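# Slide the paper roll onto the wooden holder's post

## Task

Fit the paper roll over the wooden holder's upright post so that it sits down on the holder's base, then release it so no gripper (or its camera cable) is touching the roll.

## Robot and tools

Robot and frame. Two arms, left_arm and right_arm, each ending in a parallel gripper with a wrist camera. All poses are in one scene frame: origin at table-top height, halfway between the two arms' nominal bases; +x points out over the table, +z points up, and left_arm is on the +y side. Arm names do not match image left/right. A BASES line, if present, gives the true base positions. Reported hand poses can be a few centimetres off, more at long reach. The gripper's fingers extend along its own +z axis and spread along its y axis; end_effector_position is the point between the pads, about 1 cm short of the fingertips.

The row. Every motion command uses rows of 16 plain numbers: left_arm x, y, z (metres), qw, qx, qy, qz (unit quaternion, w first), opening; then the same eight for right_arm. Both halves are always required, even if one arm should not move. Position and quaternion are absolute targets in the scene frame, not offsets. Opening runs from -1 (closed) to +1 (fully open, 0.094 m). To keep an arm still, repeat its last reported pose and the opening it should keep; to hold an orientation, resend the same quaternion each time rather than copying a drifted reading.

execute_actions. Argument actions is a list with at most one item. Empty list: just returns the state (with pictures). {"rows": [...], "steps": n}: up to 15 rows, n from 5 to 15 control steps of 1/30 s (default 15); one row per step, last row repeated. Refused entirely if any target lies more than 0.6 m from that arm's last reported position along any gripper axis. {"steps": n} alone: waits up to 300 steps counted from the previous result. Optional cameras: list of names, ["all"] or []. Pictures come only for an empty list or when cameras asks.

move. target: one row or a list of up to 15 rows (waypoints), no 0.6 m limit. speed: m/s, 0.002 to 2.9, default 0.25 (rotation limited to twice that in rad/s), one value or one per waypoint. blend: metres of corner rounding per waypoint, default 0. blocking: false returns about 0.5 s after start while motion continues. Paths are straight, end together, last at least 0.5 s and are cut off after 10 s. They do not avoid obstacles or the other arm. Opening changes on the first row are sent at the start; on later rows, only after everything has come to rest at that waypoint. The result ends with a move: line: done (within 10 mm and 2 degrees), off_target, moving, held or fault, plus limits such as paced (pose clipped) or held (steps withheld by a check, e.g. arms too close). Friction and gravity can leave a gripper a centimetre or more off target in free air; that is not proof of contact.

wait: seconds 0 to 10; lets time pass, a running move keeps going and it returns early if the move ends. stop: brakes the running move (fingers keep moving). zoom_image: camera (cam_high, cam_left_wrist, cam_right_wrist) and region [x0, y0, x1, y1] in pixels, top-left origin, at most 504 by 504. finished_scene: scene number (1 or 2); ends the scene irreversibly and returns the next task.

Result lines. end_effector_position and end_effector_quat_wxyz per arm; Hand target (pose the controller is now driving toward); grip_measured (finger opening on the command scale, reading up to about 2.7 mm wide when empty, and somewhat narrower than a firmly gripped object); Joint positions (waist, shoulder, elbow, wrist pitch, wrist yaw, wrist roll, then gripper opening in metres); Joint velocities, shown as within noise when at rest; Joint torques in the same order (includes gravity; readings 1 to 3 flip sign past ±28 N m). MOTOR HOT appears at 75 °C; OVER-TEMPERATURE FAULT means the arm has folded away and is dead for the scene.

Control behaviour. Each step the commanded orientation is limited to 40 degrees from the measured one. Elbows never fully straighten. Tiny moves may not start. Fingers are driven to the reading you command; squeezing beyond about 0.05 below the contact reading (more for round objects) applies full force, roughly 50 to 64 N per pad. To release, command an opening well above grip_measured. Each result is taken 5 steps before its action finishes; those steps and your reply time keep running.

Cameras. cam_high (672x504) is fixed at about (0.92, 0.01, 1.11) looking down at the table from the far side; cam_left_wrist and cam_right_wrist (672x504) ride on the hands. Calibration (K, distortion, T_world_to_cam) is supplied per camera and is accurate to a few millimetres near the image centre.

Avoid. Dropping the roll or releasing it while it moves; anything ending up off the table; fast or deep contact (harder the faster and the farther past the contact the target lies); arms or grippers hitting each other or one gripper closing on the other's fingers; paths passing near an arm's own base (can flip its shoulder); holding loads or stretched poses long enough to overheat motors. Loose objects may occasionally get a small nudge.

Each tool is called in YAML: its name, and indented under it one key for each argument.

## Session

execute_actions:
  actions: []
  cameras: ["all"]

Scene clock: 0.00 s of 4400.00 s.
left_arm: end_effector_position=(+0.3990, +0.2155, +0.3339) grip_measured=+1.000 end_effector_quat_wxyz=(+0.613, -0.149, +0.751, -0.193) | right_arm: end_effector_position=(+0.2363, -0.1520, +0.2376) grip_measured=+1.000 end_effector_quat_wxyz=(+0.503, -0.064, +0.821, +0.263)
Joint positions: left_arm=[-0.192 0.968 0.891 -0.096 -0.063 -0.512 0.094] | right_arm=[0.621 0.795 0.631 -0.201 0.071 0.431 0.094]
Joint velocities: within noise
Joint torques (N m): no reading
Motor temperatures (°C): left_arm=[23 24 21 24 22 21 23] | right_arm=[23 23 23 22 22 23 24]
Heat: left arm: 24 °C; right arm: 24 °C.
Hand target: left_arm +0.3971, +0.2160, +0.3393; +0.618, -0.147, +0.748, -0.193 | right_arm +0.2363, -0.1523, +0.2440; +0.509, -0.063, +0.816, +0.265

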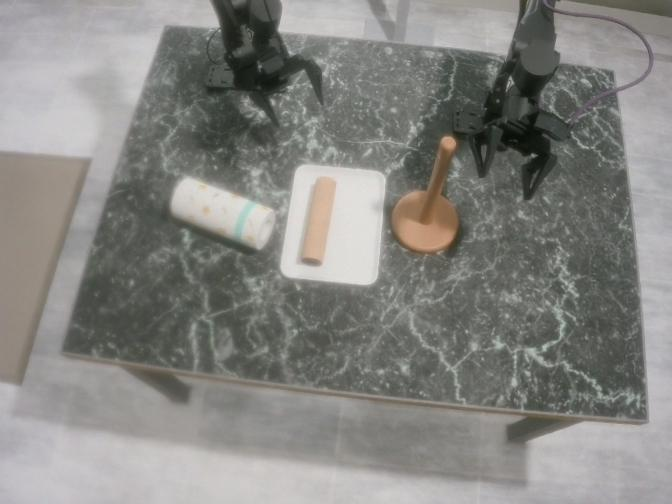

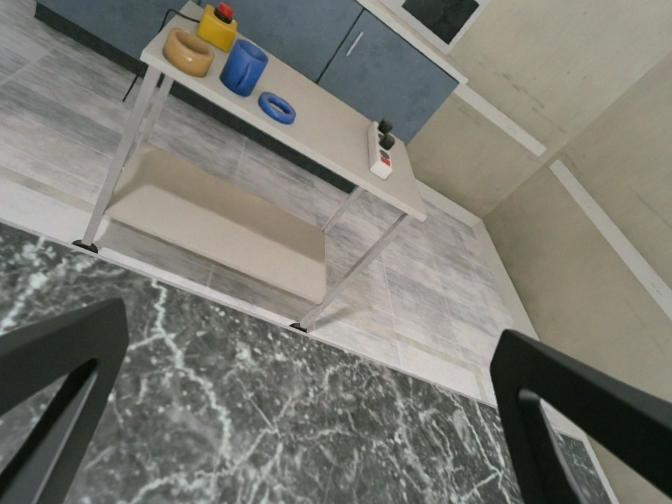

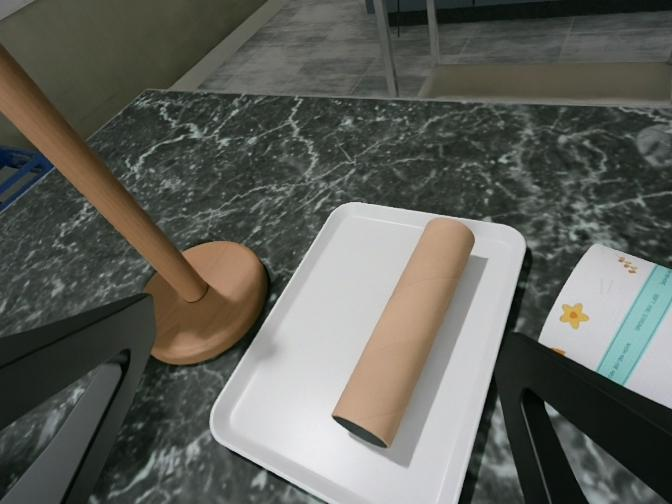

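zoom_image:
  camera: "cam_high"
  region: [150, 150, 310, 270]

zoom_image:
  camera: "cam_high"
  region: [360, 120, 520, 270]

zoom_image:
  camera: "cam_right_wrist"
  region: [420, 200, 672, 420]

Scaled by 3.150 from the camera's 672x504 image, which has a finer 960x720 frame.

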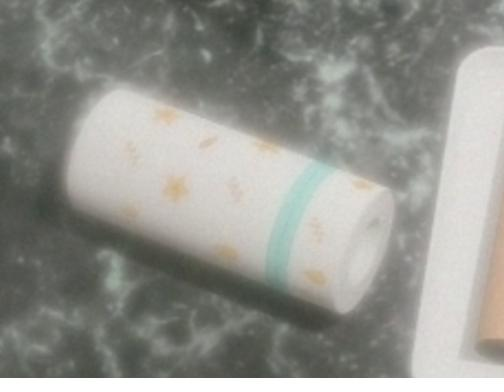

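Scaled by 3.150 from the camera's 672x504 image, which has a finer 960x720 frame.

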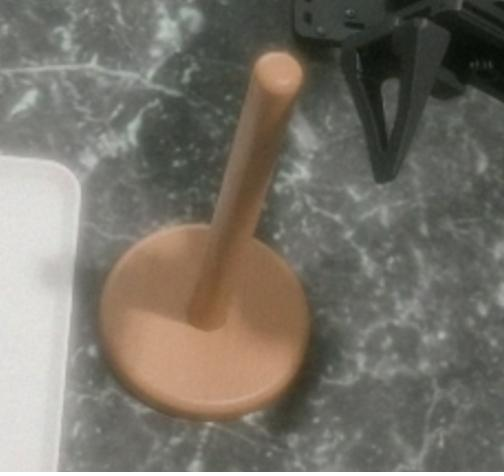

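Scaled by 2.000 from the camera's 672x504 image, which has a finer 960x720 frame.

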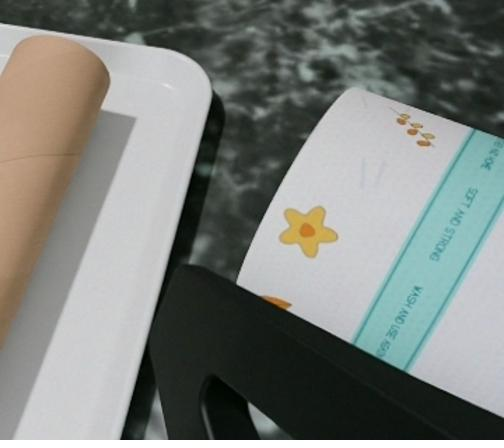

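zoom_image:
  camera: "cam_high"
  region: [232, 195, 288, 258]

zoom_image:
  camera: "cam_high"
  region: [164, 168, 220, 231]

zoom_image:
  camera: "cam_high"
  region: [385, 130, 475, 256]

move:
  target: [0.27, 0.40, 0.30, 0.6424, -0.3473, 0.6823, -0.0193, 1.0, 0.369, -0.296, 0.17, 0.0, -0.6013, 0.7991, 0.0, 1.0]
  speed: 0.55
  blocking: false
  cameras: []

Scaled by 8.000 from the camera's 672x504 image, which has a finer 960x720 frame.

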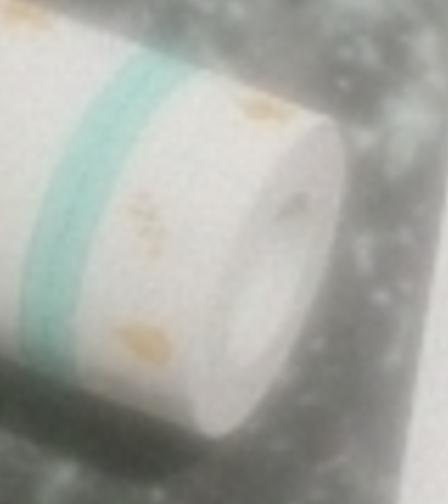

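Scaled by 8.000 from the camera's 672x504 image, which has a finer 960x720 frame.

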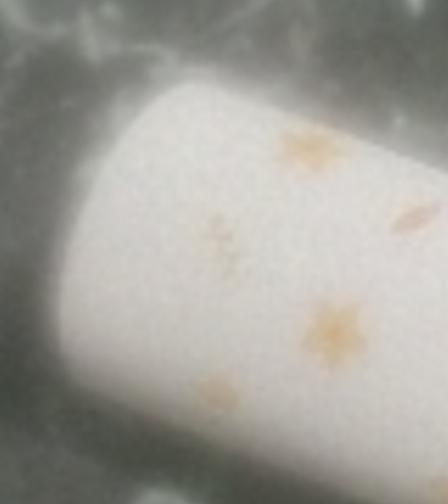

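Scaled by 4.000 from the camera's 672x504 image, which has a finer 960x720 frame.

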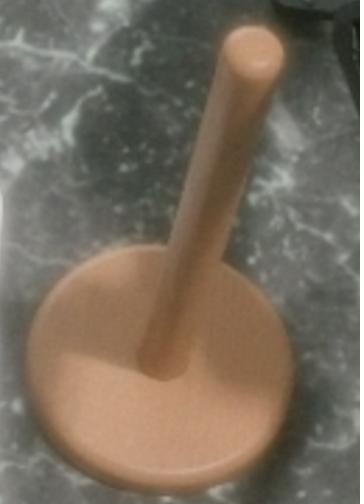

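Scene clock: 10.97 s of 4400.00 s.
left_arm: end_effector_position=(+0.3754, +0.2508, +0.3429) grip_measured=+1.000 end_effector_quat_wxyz=(+0.637, -0.183, +0.730, -0.166) | right_arm: end_effector_position=(+0.2757, -0.1963, +0.2247) grip_measured=+1.000 end_effector_quat_wxyz=(+0.450, -0.121, +0.862, +0.200)
Joint positions: left_arm=[-0.111 0.851 0.847 -0.131 -0.083 -0.512 0.094] | right_arm=[0.286 0.966 0.797 -0.387 -0.22 0.144 0.094]
Joint velocities: left_arm=[0.325 -0.457 -0.208 -0.081 -0.007 0.007 0] | right_arm=[-0.847 0.735 0.789 -0.755 -0.857 -1.15 0]
Joint torques (N m): left_arm=[0.49 -2.84 5.98 1.99 -0.16 -0.08] | right_arm=[-0.09 -1.94 11.04 1.74 -0.18 -0.02]
Motor temperatures (°C): left_arm=[23 24 22 28 22 21 23] | right_arm=[23 23 23 25 22 23 24]
Heat: left arm: 28 °C; right arm: 25 °C.
Hand target: left_arm +0.3657, +0.2633, +0.3293; +0.629, -0.202, +0.736, -0.148 | right_arm +0.2702, -0.1908, +0.2265; +0.421, -0.200, +0.860, +0.206
Off the commanded pose: left_arm 0.188 m, 26 deg | right_arm 0.147 m, 81 deg.
Kept back: nothing.
move: running
No camera images: "cameras" was empty.

wait:
  seconds: 3

Scene clock: 12.77 s of 4400.00 s.
left_arm: end_effector_position=(+0.2724, +0.4011, +0.3091) grip_measured=+1.000 end_effector_quat_wxyz=(+0.649, -0.349, +0.676, -0.023) | right_arm: end_effector_position=(+0.3660, -0.2980, +0.1710) grip_measured=+1.000 end_effector_quat_wxyz=(+0.015, -0.595, +0.803, -0.006)
Joint positions: left_arm=[0.645 0.534 0.682 -0.31 0.219 -0.477 0.094] | right_arm=[0.066 2.057 2.087 -1.568 -0.006 -1.197 0.094]
Joint velocities: within noise
Joint torques (N m): left_arm=[0.47 -0.49 5.81 2.02 0.08 0.15] | right_arm=[0.47 -9.96 9.2 0.11 0.06 -0.02]
Motor temperatures (°C): left_arm=[23 24 22 28 22 21 23] | right_arm=[23 24 24 25 22 23 24]
Heat: left arm: 28 °C; right arm: 25 °C.
Hand target: left_arm +0.2703, +0.4001, +0.3001; +0.643, -0.348, +0.683, -0.019 | right_arm +0.3687, -0.2961, +0.1696; +0.010, -0.601, +0.799, -0.006
Off the commanded pose: left_arm 0.010 m, 1 deg | right_arm 0.004 m, 2 deg.
joint sent to its limit (right arm) — joint 4 (wrist pitch), lower limit.
earlier move: done
wait: 1.57 of 3 s (the move ended)
camera_calibration:
cam_left_wrist: T_world_to_cam=[[0.409278, -0.696432, 0.589469, -0.0184252], [-0.30229, -0.71307, -0.632575, 0.588903], [0.860878, 0.0807084, -0.502369, -0.00800234], [0, 0, 0, 1]] pos_world=[0.19245, 0.407743, 0.379367]
cam_right_wrist: T_world_to_cam=[[0.985148, -0.171645, 0.00464607, -0.413308], [-0.154161, -0.872238, 0.46415, -0.259163], [-0.0756165, -0.457973, -0.885744, 0.146602], [0, 0, 0, 1]] pos_world=[0.378302, -0.229855, 0.252062]

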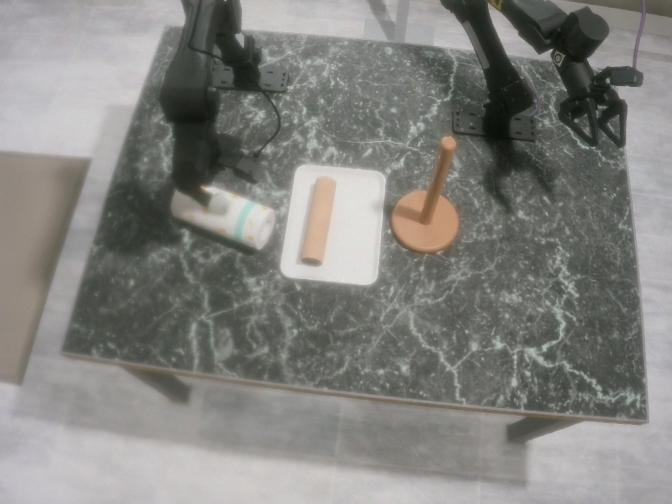

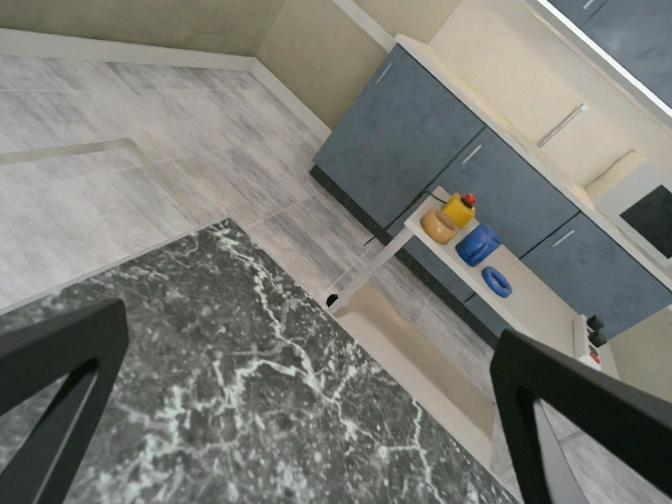

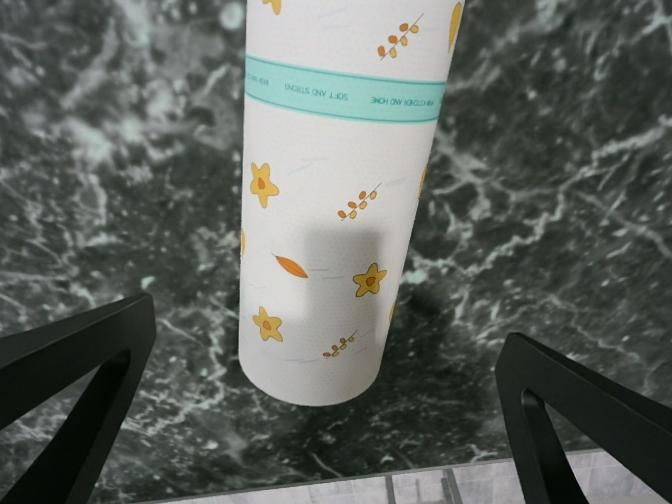

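zoom_image:
  camera: "cam_right_wrist"
  region: [220, 0, 480, 200]

zoom_image:
  camera: "cam_right_wrist"
  region: [200, 220, 440, 420]

zoom_image:
  camera: "cam_high"
  region: [150, 130, 300, 260]

Scaled by 1.938 from the camera's 672x504 image, which has a finer 960x720 frame.

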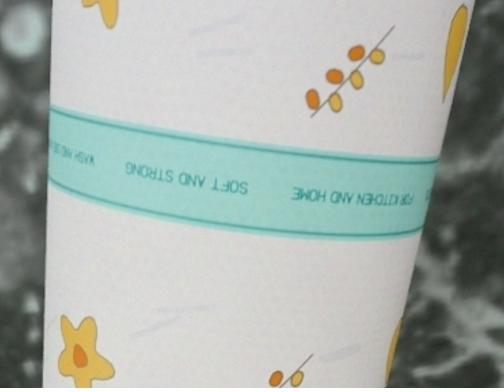

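Scaled by 2.100 from the camera's 672x504 image, which has a finer 960x720 frame.

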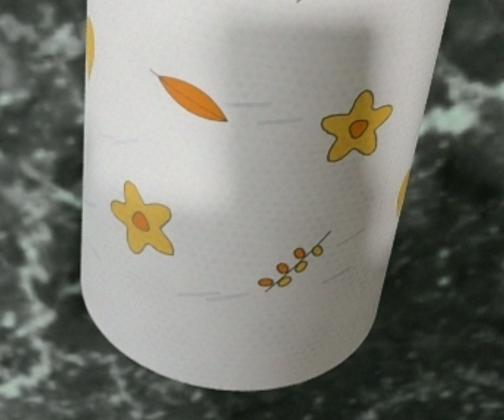

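Scaled by 3.360 from the camera's 672x504 image, which has a finer 960x720 frame.

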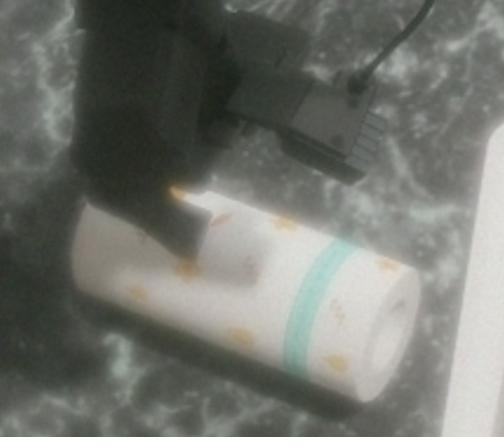

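zoom_image:
  camera: "cam_right_wrist"
  region: [225, 60, 265, 100]

zoom_image:
  camera: "cam_right_wrist"
  region: [225, 300, 265, 340]

zoom_image:
  camera: "cam_right_wrist"
  region: [425, 60, 465, 100]

zoom_image:
  camera: "cam_right_wrist"
  region: [370, 300, 410, 340]

zoom_image:
  camera: "cam_right_wrist"
  region: [280, 370, 340, 430]

Scaled by 12.600 from the camera's 672x504 image, which has a finer 960x720 frame.

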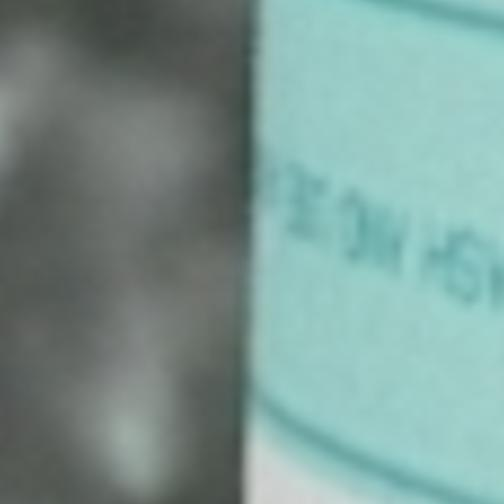

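Scaled by 12.600 from the camera's 672x504 image, which has a finer 960x720 frame.

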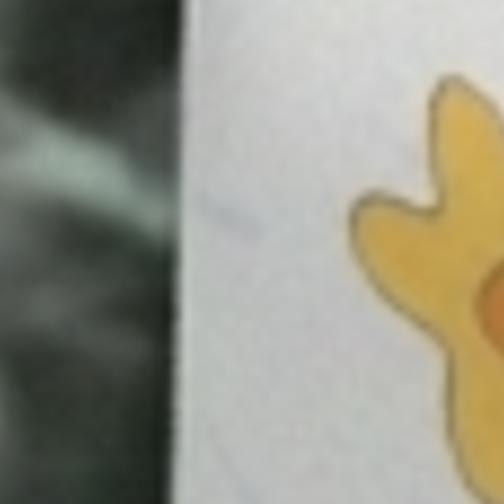

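Scaled by 12.600 from the camera's 672x504 image, which has a finer 960x720 frame.

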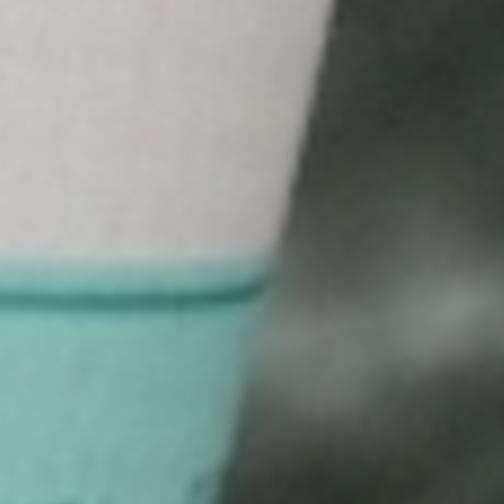

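Scaled by 12.600 from the camera's 672x504 image, which has a finer 960x720 frame.

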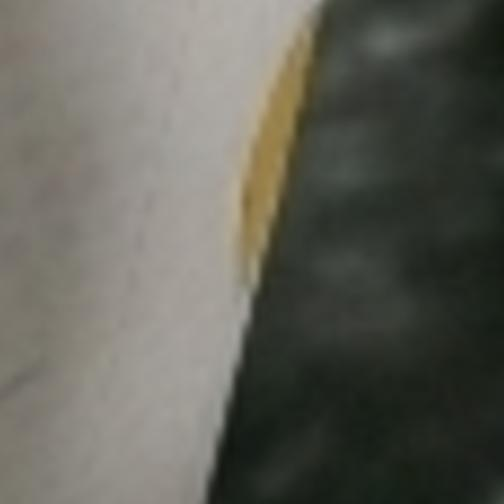

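Scaled by 8.400 from the camera's 672x504 image, which has a finer 960x720 frame.

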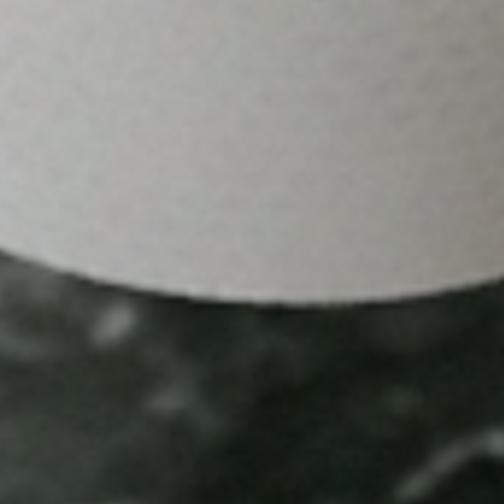

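zoom_image:
  camera: "cam_right_wrist"
  region: [130, 270, 190, 330]

zoom_image:
  camera: "cam_right_wrist"
  region: [475, 315, 535, 375]

move:
  target: [0.2724, 0.4011, 0.3091, 0.649, -0.349, 0.676, -0.023, 1.0, 0.3672, -0.2970, 0.103, 0.0, -0.5935, 0.8049, 0.0, 1.0]
  speed: 0.25
  cameras: ["cam_right_wrist"]

Scaled by 8.400 from the camera's 672x504 image, which has a finer 960x720 frame.

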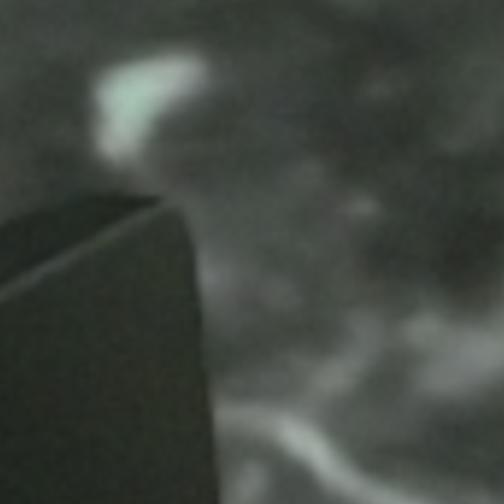

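Scaled by 8.400 from the camera's 672x504 image, which has a finer 960x720 frame.

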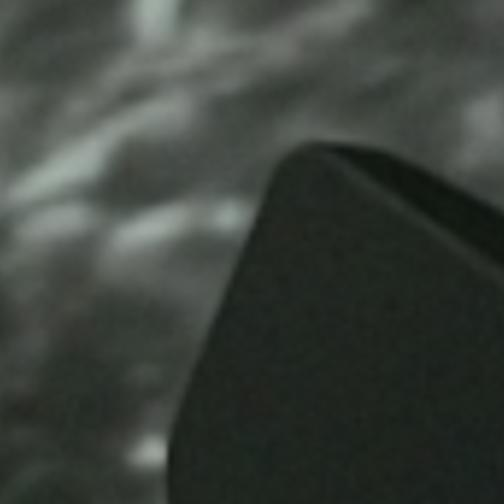

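Scene clock: 19.13 s of 4400.00 s.
left_arm: end_effector_position=(+0.2726, +0.4009, +0.3091) grip_measured=+1.000 end_effector_quat_wxyz=(+0.649, -0.349, +0.676, -0.023) | right_arm: end_effector_position=(+0.3691, -0.2981, +0.1076) grip_measured=+1.000 end_effector_quat_wxyz=(+0.005, -0.594, +0.805, +0.000)
Joint positions: left_arm=[0.645 0.534 0.682 -0.31 0.221 -0.476 0.094] | right_arm=[0.066 2.057 1.832 -1.338 -0.005 -1.192 0.094]
Joint velocities: within noise
Joint torques (N m): left_arm=[-0.02 0.75 7.54 2.17 0.01 -0.03] | right_arm=[0.36 -12.22 4.93 0.32 0.05 0.08]
Motor temperatures (°C): left_arm=[23 24 22 28 22 21 23] | right_arm=[23 24 24 25 22 23 24]
Heat: left arm: 28 °C; right arm: 25 °C.
Hand target: left_arm +0.2724, +0.4011, +0.3091; +0.649, -0.349, +0.676, -0.023 | right_arm +0.3671, -0.2971, +0.1029; +0.000, -0.593, +0.805, +0.000
Off the commanded pose: left_arm 0.000 m, 0 deg | right_arm 0.005 m, 1 deg.
Kept back: nothing.
move: done
camera_calibration:
cam_right_wrist: T_world_to_cam=[[0.984243, -0.175838, -0.0186087, -0.414486], [-0.146531, -0.870016, 0.470745, -0.232103], [-0.0989649, -0.460601, -0.882073, 0.0980555], [0, 0, 0, 1]] pos_world=[0.383648, -0.229652, 0.188041]
Images, in order (width x height): cam_right_wrist 672x504.

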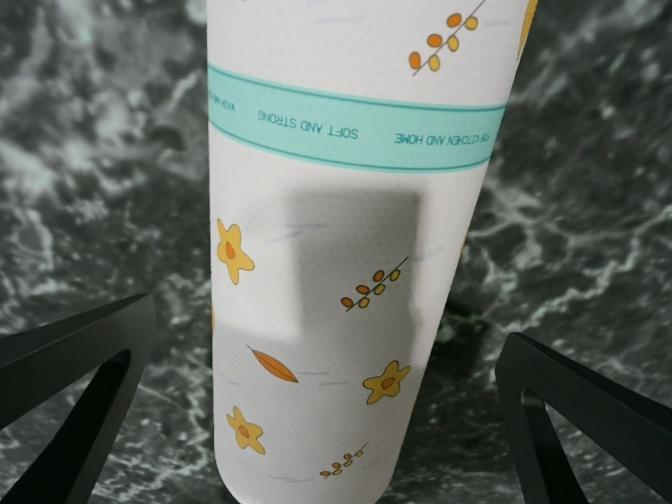

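zoom_image:
  camera: "cam_right_wrist"
  region: [190, 60, 230, 100]

zoom_image:
  camera: "cam_right_wrist"
  region: [195, 320, 235, 360]

zoom_image:
  camera: "cam_right_wrist"
  region: [490, 60, 530, 100]

zoom_image:
  camera: "cam_right_wrist"
  region: [415, 320, 455, 360]

Scaled by 12.600 from the camera's 672x504 image, which has a finer 960x720 frame.

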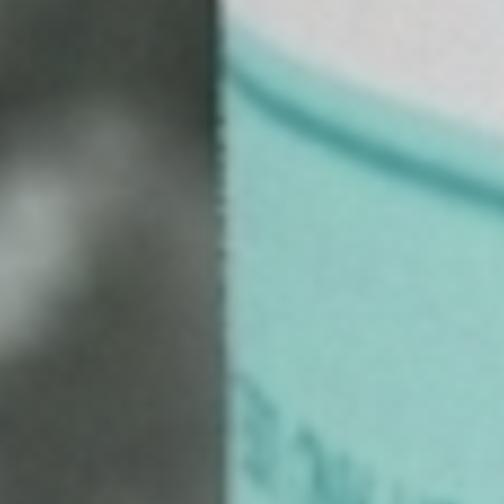

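Scaled by 12.600 from the camera's 672x504 image, which has a finer 960x720 frame.

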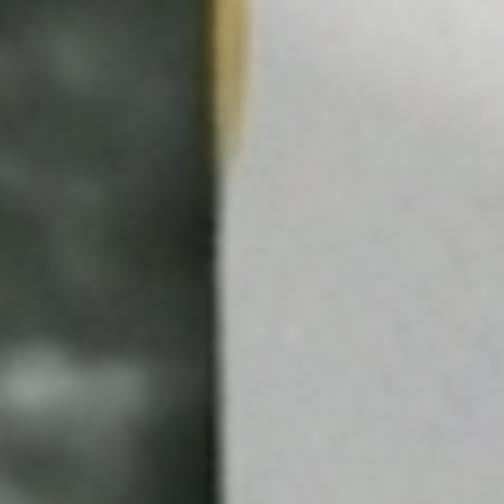

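Scaled by 12.600 from the camera's 672x504 image, which has a finer 960x720 frame.

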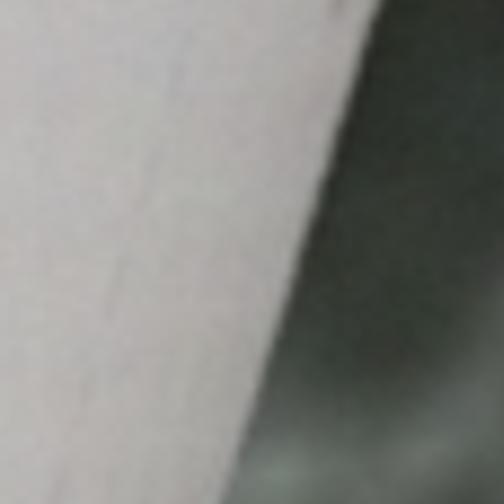

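Scaled by 12.600 from the camera's 672x504 image, which has a finer 960x720 frame.

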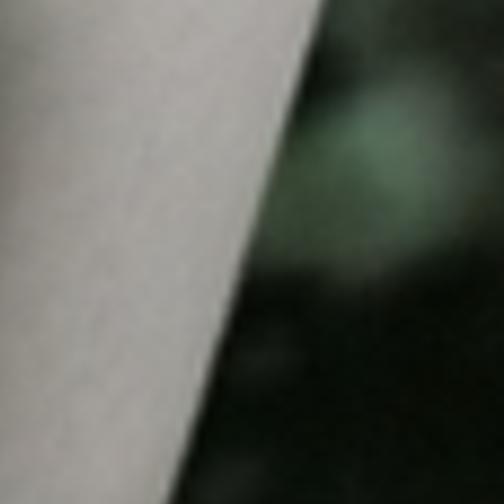

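move:
  target:
    - [0.2724, 0.4011, 0.3091, 0.649, -0.349, 0.676, -0.023, 1.0, 0.3663, -0.2967, 0.0425, 0.0, -0.5935, 0.8049, 0.0, 1.0]
    - [0.2724, 0.4011, 0.3091, 0.649, -0.349, 0.676, -0.023, 1.0, 0.3663, -0.2967, 0.0425, 0.0, -0.5935, 0.8049, 0.0, 0.76]
  speed: 0.13
  cameras: ["cam_right_wrist", "cam_high"]

Scene clock: 24.57 s of 4400.00 s.
left_arm: end_effector_position=(+0.2726, +0.4009, +0.3091) grip_measured=+1.000 end_effector_quat_wxyz=(+0.649, -0.349, +0.676, -0.023) | right_arm: end_effector_position=(+0.3702, -0.2983, +0.0556) grip_measured=+0.769 end_effector_quat_wxyz=(+0.014, -0.593, +0.805, -0.007)
Joint positions: left_arm=[0.645 0.534 0.682 -0.31 0.221 -0.476 0.094] | right_arm=[0.066 2.057 1.625 -1.108 -0.003 -1.191 0.083]
Joint velocities: within noise
Joint torques (N m): left_arm=[0.02 0.85 7.47 2.16 0.01 -0.03] | right_arm=[0.42 -10.09 5.08 0.36 0.05 0.09]
Motor temperatures (°C): left_arm=[23 24 22 29 22 21 23] | right_arm=[23 24 24 24 22 23 24]
Heat: left arm: 29 °C; right arm: 24 °C.
Hand target: left_arm +0.2724, +0.4011, +0.3091; +0.649, -0.349, +0.676, -0.023 | right_arm +0.3661, -0.2968, +0.0428; +0.000, -0.594, +0.805, +0.000
Off the commanded pose: left_arm 0.000 m, 0 deg | right_arm 0.014 m, 2 deg.
Kept back: nothing.
move: off_target (right_arm); target 2's new opening was sent with right_arm's hand 0.014 m and 2 deg from that target
camera_calibration:
cam_right_wrist: T_world_to_cam=[[0.984199, -0.177023, 0.00394458, -0.418196], [-0.158355, -0.870004, 0.466922, -0.203081], [-0.0792242, -0.460169, -0.88429, 0.0451091], [0, 0, 0, 1]] pos_world=[0.383003, -0.229954, 0.136362]
Images, in order (width x height): cam_high 672x504, cam_right_wrist 672x504.

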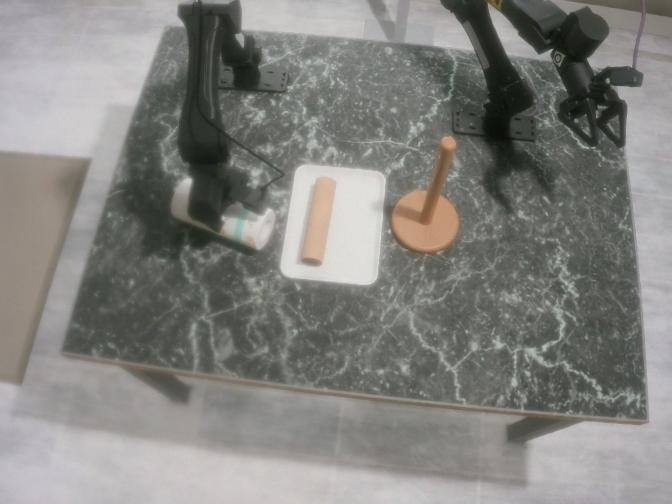

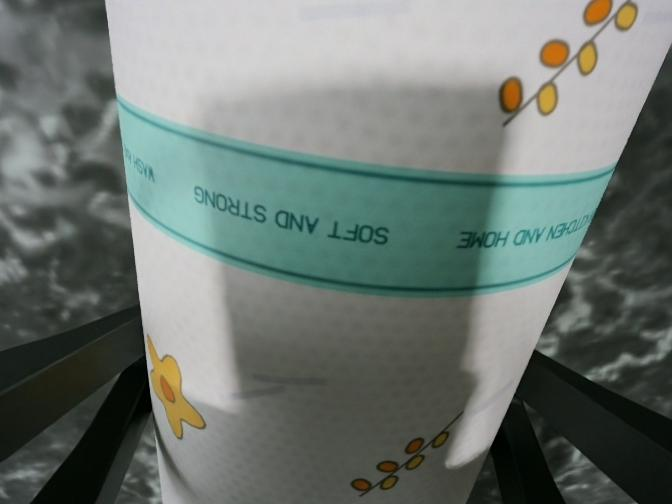

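move:
  target:
    - [0.2724, 0.4011, 0.3091, 0.649, -0.349, 0.676, -0.023, 1.0, 0.3663, -0.2967, 0.0425, 0.0, -0.5935, 0.8049, 0.0, 1.0]
    - [0.2724, 0.4011, 0.3091, 0.649, -0.349, 0.676, -0.023, 1.0, 0.3635, -0.2958, 0.026, 0.0, -0.5935, 0.8049, 0.0, 1.0]
    - [0.2724, 0.4011, 0.3091, 0.649, -0.349, 0.676, -0.023, 1.0, 0.3635, -0.2958, 0.026, 0.0, -0.5935, 0.8049, 0.0, 0.66]
  speed: 0.13
  cameras: ["cam_right_wrist"]

Scene clock: 27.53 s of 4400.00 s.
left_arm: end_effector_position=(+0.2726, +0.4009, +0.3091) grip_measured=+1.000 end_effector_quat_wxyz=(+0.649, -0.349, +0.676, -0.023) | right_arm: end_effector_position=(+0.3690, -0.2984, +0.0419) grip_measured=+0.724 end_effector_quat_wxyz=(+0.017, -0.592, +0.806, -0.009)
Joint positions: left_arm=[0.645 0.534 0.682 -0.31 0.221 -0.476 0.094] | right_arm=[0.066 2.057 1.569 -1.044 -0.003 -1.188 0.081]
Joint velocities: within noise
Joint torques (N m): left_arm=[0.01 0.77 7.45 2.18 -0.01 -0.02] | right_arm=[0.65 -9.47 4.86 0.38 0.05 0.08]
Motor temperatures (°C): left_arm=[23 24 23 29 22 21 23] | right_arm=[23 24 24 24 22 23 24]
Heat: left arm: 29 °C; right arm: 24 °C.
Hand target: left_arm +0.2724, +0.4011, +0.3091; +0.649, -0.349, +0.676, -0.023 | right_arm +0.3631, -0.2960, +0.0264; +0.000, -0.593, +0.805, +0.000
Off the commanded pose: left_arm 0.000 m, 0 deg | right_arm 0.017 m, 2 deg.
Kept back: nothing.
move: off_target (right_arm); target 3's new opening was sent with right_arm's hand 0.017 m and 2 deg from that target
camera_calibration:
cam_right_wrist: T_world_to_cam=[[0.983589, -0.180065, 0.0113495, -0.417966], [-0.164572, -0.869621, 0.465483, -0.19453], [-0.0739476, -0.459712, -0.884984, 0.031045], [0, 0, 0, 1]] pos_world=[0.381388, -0.230157, 0.122769]
Images, in order (width x height): cam_right_wrist 672x504.

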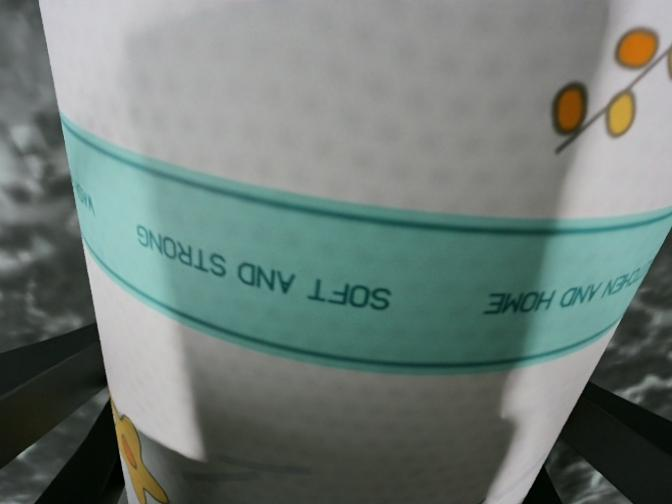

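move:
  target:
    - [0.2724, 0.4011, 0.3091, 0.649, -0.349, 0.676, -0.023, 1.0, 0.364, -0.275, 0.12, 0.1058, -0.5724, 0.8112, 0.0523, 0.66]
    - [0.2724, 0.4011, 0.3091, 0.649, -0.349, 0.676, -0.023, 1.0, 0.338, 0.0, 0.445, 0.5277, -0.3926, 0.7065, 0.2608, 0.66]
    - [0.2724, 0.4011, 0.3091, 0.649, -0.349, 0.676, -0.023, 1.0, 0.325, 0.129, 0.452, 0.6338, -0.3132, 0.6338, 0.3132, 0.66]
  speed: 0.4
  blend: 0.03
  cameras: ["all"]

Scene clock: 33.90 s of 4400.00 s.
left_arm: end_effector_position=(+0.2726, +0.4009, +0.3091) grip_measured=+1.000 end_effector_quat_wxyz=(+0.649, -0.349, +0.676, -0.023) | right_arm: end_effector_position=(+0.3197, +0.1261, +0.4538) grip_measured=+0.724 end_effector_quat_wxyz=(+0.629, -0.322, +0.635, +0.313)
Joint positions: left_arm=[0.645 0.534 0.682 -0.31 0.221 -0.476 0.094] | right_arm=[0.903 1.828 1.924 -0.109 -0.015 -0.007 0.081]
Joint velocities: within noise
Joint torques (N m): left_arm=[0.01 0.73 7.47 2.17 0.01 -0.04] | right_arm=[0.01 -9.88 7.43 2.23 0.14 0.11]
Motor temperatures (°C): left_arm=[23 24 23 30 22 21 23] | right_arm=[23 25 24 24 22 23 25]
Heat: left arm: 30 °C; right arm: 25 °C.
Hand target: left_arm +0.2724, +0.4011, +0.3091; +0.649, -0.349, +0.676, -0.023 | right_arm +0.3248, +0.1289, +0.4520; +0.634, -0.313, +0.634, +0.313
Off the commanded pose: left_arm 0.000 m, 0 deg | right_arm 0.006 m, 1 deg.
Kept back: nothing.
move: done
camera_calibration:
cam_left_wrist: T_world_to_cam=[[0.408499, -0.697258, 0.589033, -0.0178821], [-0.303748, -0.712396, -0.632637, 0.588894], [0.860736, 0.079514, -0.502803, -0.00740169], [0, 0, 0, 1]] pos_world=[0.192551, 0.407646, 0.379368]
cam_right_wrist: T_world_to_cam=[[0.811225, -0.57045, 0.128455, -0.246463], [-0.191021, -0.466165, -0.863829, 0.535652], [0.552653, 0.676222, -0.487133, 0.0630425], [0, 0, 0, 1]] pos_world=[0.267417, 0.0664766, 0.525081]

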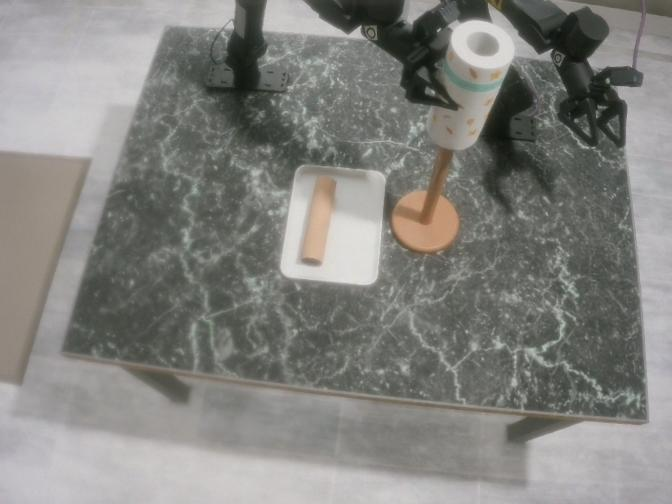

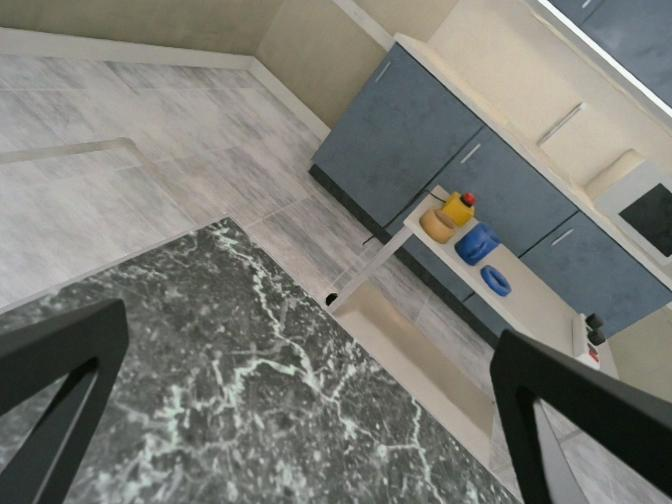

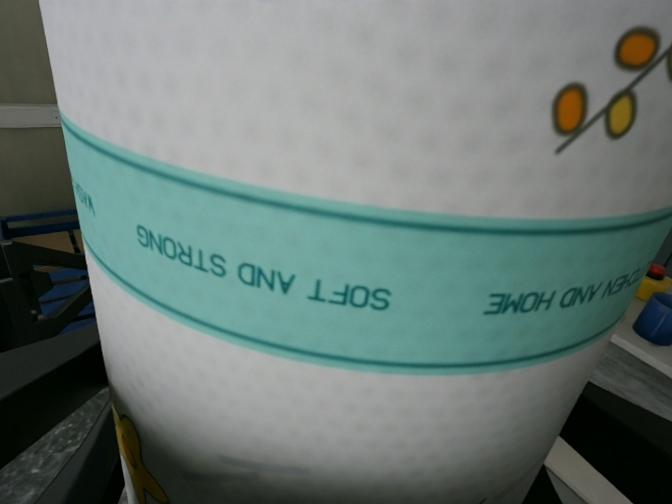

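zoom_image:
  camera: "cam_high"
  region: [420, 10, 530, 160]

zoom_image:
  camera: "cam_high"
  region: [385, 110, 485, 260]

Scaled by 3.360 from the camera's 672x504 image, which has a finer 960x720 frame.

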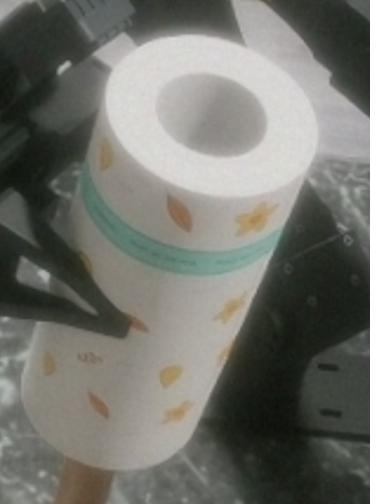

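Scaled by 3.360 from the camera's 672x504 image, which has a finer 960x720 frame.

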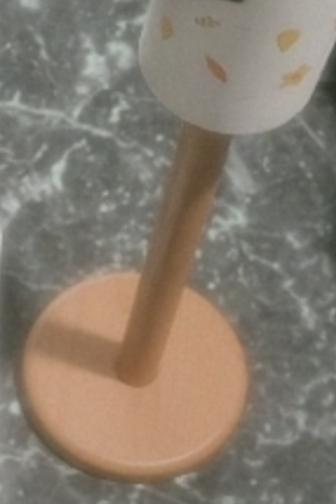

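zoom_image:
  camera: "cam_high"
  region: [415, 95, 485, 165]

zoom_image:
  camera: "cam_high"
  region: [445, 10, 520, 85]

Scaled by 7.200 from the camera's 672x504 image, which has a finer 960x720 frame.

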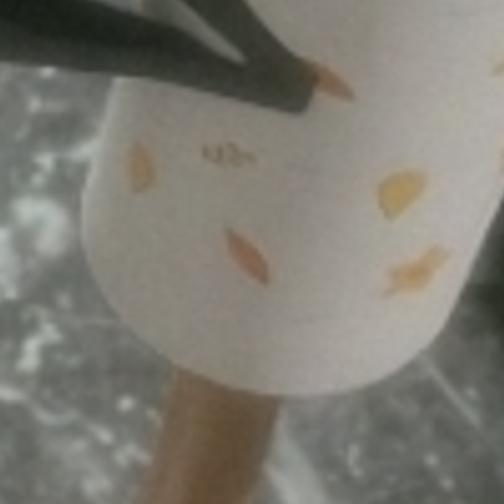

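Scaled by 6.720 from the camera's 672x504 image, which has a finer 960x720 frame.

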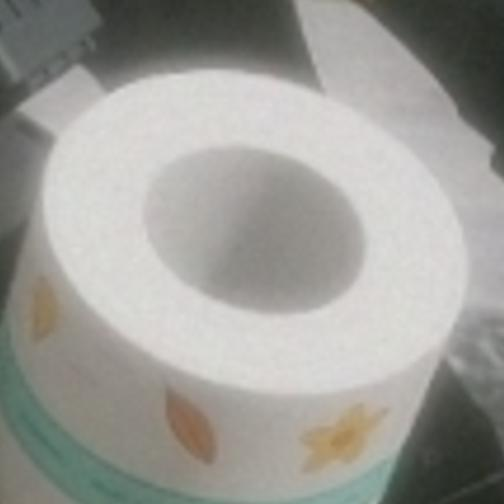

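move:
  target:
    - [0.2724, 0.4011, 0.3091, 0.649, -0.349, 0.676, -0.023, 1.0, 0.3235, 0.1262, 0.442, 0.6543, -0.3130, 0.6130, 0.3132, 0.66]
    - [0.2724, 0.4011, 0.3091, 0.649, -0.349, 0.676, -0.023, 1.0, 0.3235, 0.1262, 0.39, 0.6543, -0.3130, 0.6130, 0.3132, 0.66]
  speed: [0.1, 0.08]
  cameras: ["cam_high", "cam_right_wrist"]

Scene clock: 46.10 s of 4400.00 s.
left_arm: end_effector_position=(+0.2726, +0.4009, +0.3091) grip_measured=+1.000 end_effector_quat_wxyz=(+0.649, -0.349, +0.676, -0.023) | right_arm: end_effector_position=(+0.3288, +0.1367, +0.3626) grip_measured=+0.724 end_effector_quat_wxyz=(+0.630, -0.326, +0.635, +0.306)
Joint positions: left_arm=[0.645 0.534 0.682 -0.31 0.221 -0.476 0.094] | right_arm=[0.903 1.828 1.56 0.25 -0.01 -0.022 0.081]
Joint velocities: within noise
Joint torques (N m): left_arm=[0.1 0.81 7.39 2.17 0 -0.03] | right_arm=[-0.1 -15.83 6.58 2.38 0.07 -0.02]
Motor temperatures (°C): left_arm=[23 24 23 30 22 21 23] | right_arm=[23 25 24 28 22 23 25]
Heat: left arm: 30 °C; right arm: 28 °C.
Hand target: left_arm +0.2724, +0.4011, +0.3091; +0.649, -0.349, +0.676, -0.023 | right_arm +0.3235, +0.1264, +0.3898; +0.654, -0.313, +0.613, +0.313
Off the commanded pose: left_arm 0.000 m, 0 deg | right_arm 0.030 m, 4 deg.
Kept back: nothing.
move: off_target (right_arm)
camera_calibration:
cam_right_wrist: T_world_to_cam=[[0.807425, -0.572248, 0.143515, -0.240174], [-0.184857, -0.476402, -0.859575, 0.461357], [0.560261, 0.667513, -0.490443, 0.0062493], [0, 0, 0, 1]] pos_world=[0.275706, 0.0781807, 0.434105]
Images, in order (width x height): cam_high 672x504, cam_right_wrist 672x504.

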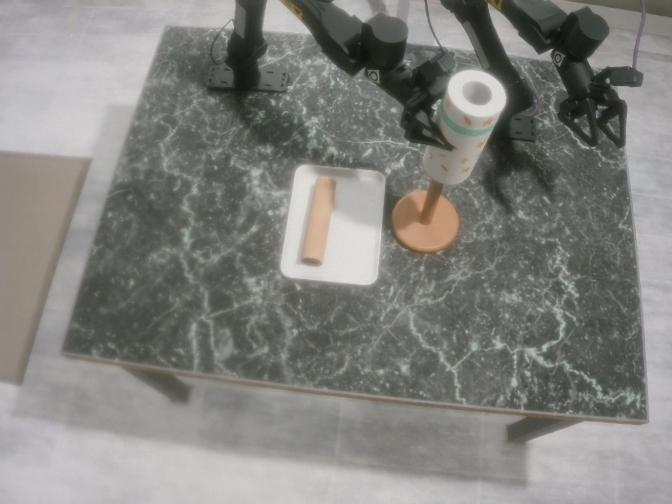

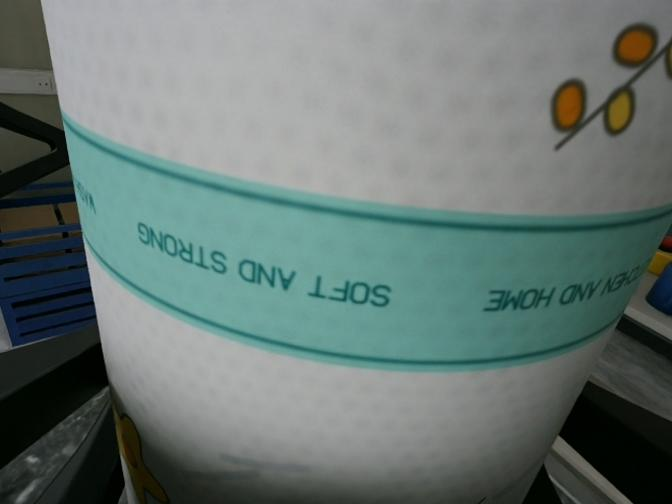

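zoom_image:
  camera: "cam_high"
  region: [410, 60, 520, 160]

zoom_image:
  camera: "cam_high"
  region: [385, 140, 495, 260]

Scaled by 4.582 from the camera's 672x504 image, which has a finer 960x720 frame.

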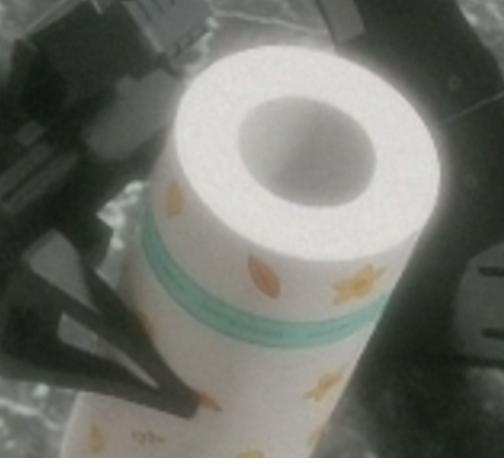

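Scaled by 4.200 from the camera's 672x504 image, which has a finer 960x720 frame.

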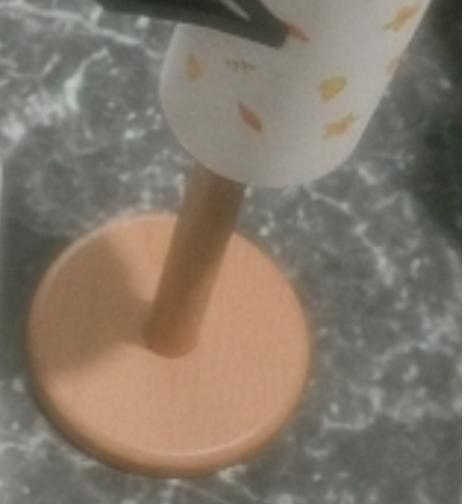

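move:
  target:
    - [0.2724, 0.4011, 0.3091, 0.649, -0.349, 0.676, -0.023, 1.0, 0.318, 0.1245, 0.285, 0.6615, -0.3198, 0.6053, 0.3062, 0.66]
    - [0.2724, 0.4011, 0.3091, 0.649, -0.349, 0.676, -0.023, 1.0, 0.318, 0.1245, 0.22, 0.6615, -0.3198, 0.6053, 0.3062, 0.66]
  speed: [0.1, 0.1]
  cameras: ["cam_high", "cam_right_wrist"]

Scene clock: 53.23 s of 4400.00 s.
left_arm: end_effector_position=(+0.2726, +0.4009, +0.3091) grip_measured=+1.000 end_effector_quat_wxyz=(+0.649, -0.349, +0.676, -0.023) | right_arm: end_effector_position=(+0.3204, +0.1227, +0.2278) grip_measured=+0.724 end_effector_quat_wxyz=(+0.659, -0.319, +0.609, +0.306)
Joint positions: left_arm=[0.645 0.534 0.682 -0.31 0.221 -0.476 0.094] | right_arm=[0.903 1.959 1.087 0.928 0 -0.048 0.081]
Joint velocities: within noise
Joint torques (N m): left_arm=[0.05 0.79 7.49 2.16 0 -0.02] | right_arm=[0.47 -9.96 5.61 2.36 0.01 -0.02]
Motor temperatures (°C): left_arm=[23 24 23 31 22 21 23] | right_arm=[23 26 24 30 22 23 25]
Heat: left arm: 31 °C; right arm: 30 °C.
Hand target: left_arm +0.2724, +0.4011, +0.3091; +0.649, -0.349, +0.676, -0.023 | right_arm +0.3178, +0.1244, +0.2202; +0.661, -0.320, +0.605, +0.306
Off the commanded pose: left_arm 0.000 m, 0 deg | right_arm 0.008 m, 1 deg.
Kept back: nothing.
move: done
camera_calibration:
cam_right_wrist: T_world_to_cam=[[0.79121, -0.587307, 0.170461, -0.221053], [-0.13276, -0.437048, -0.889586, 0.322576], [0.59696, 0.681219, -0.423768, -0.0744602], [0, 0, 0, 1]] pos_world=[0.262175, 0.0618787, 0.293086]
Images, in order (width x height): cam_high 672x504, cam_right_wrist 672x504.

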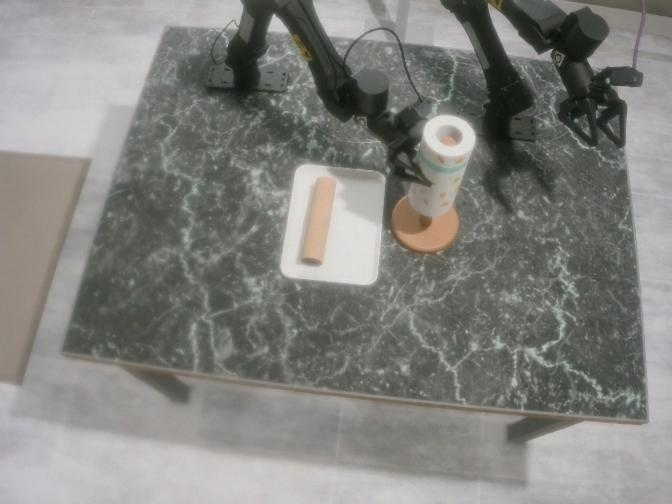

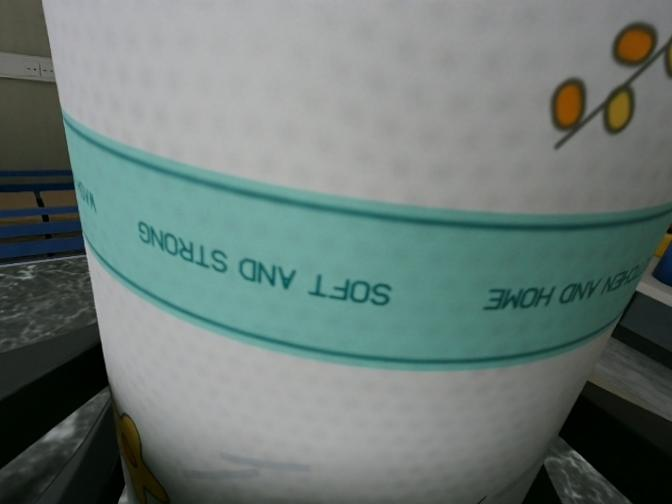

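zoom_image:
  camera: "cam_high"
  region: [405, 105, 485, 185]

zoom_image:
  camera: "cam_high"
  region: [385, 170, 475, 260]

Scaled by 6.300 from the camera's 672x504 image, which has a finer 960x720 frame.

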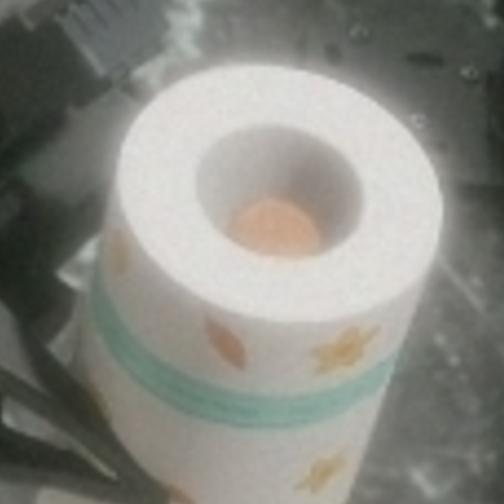

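Scaled by 5.600 from the camera's 672x504 image, which has a finer 960x720 frame.

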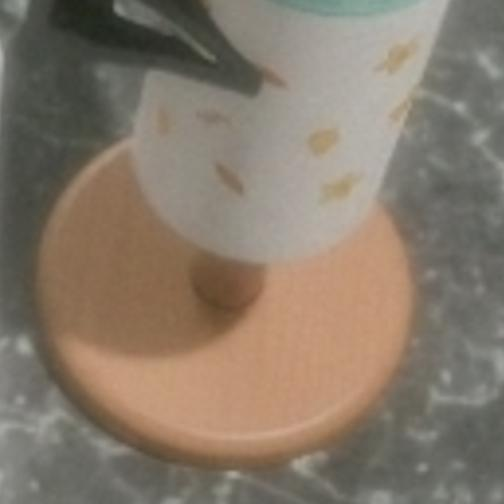

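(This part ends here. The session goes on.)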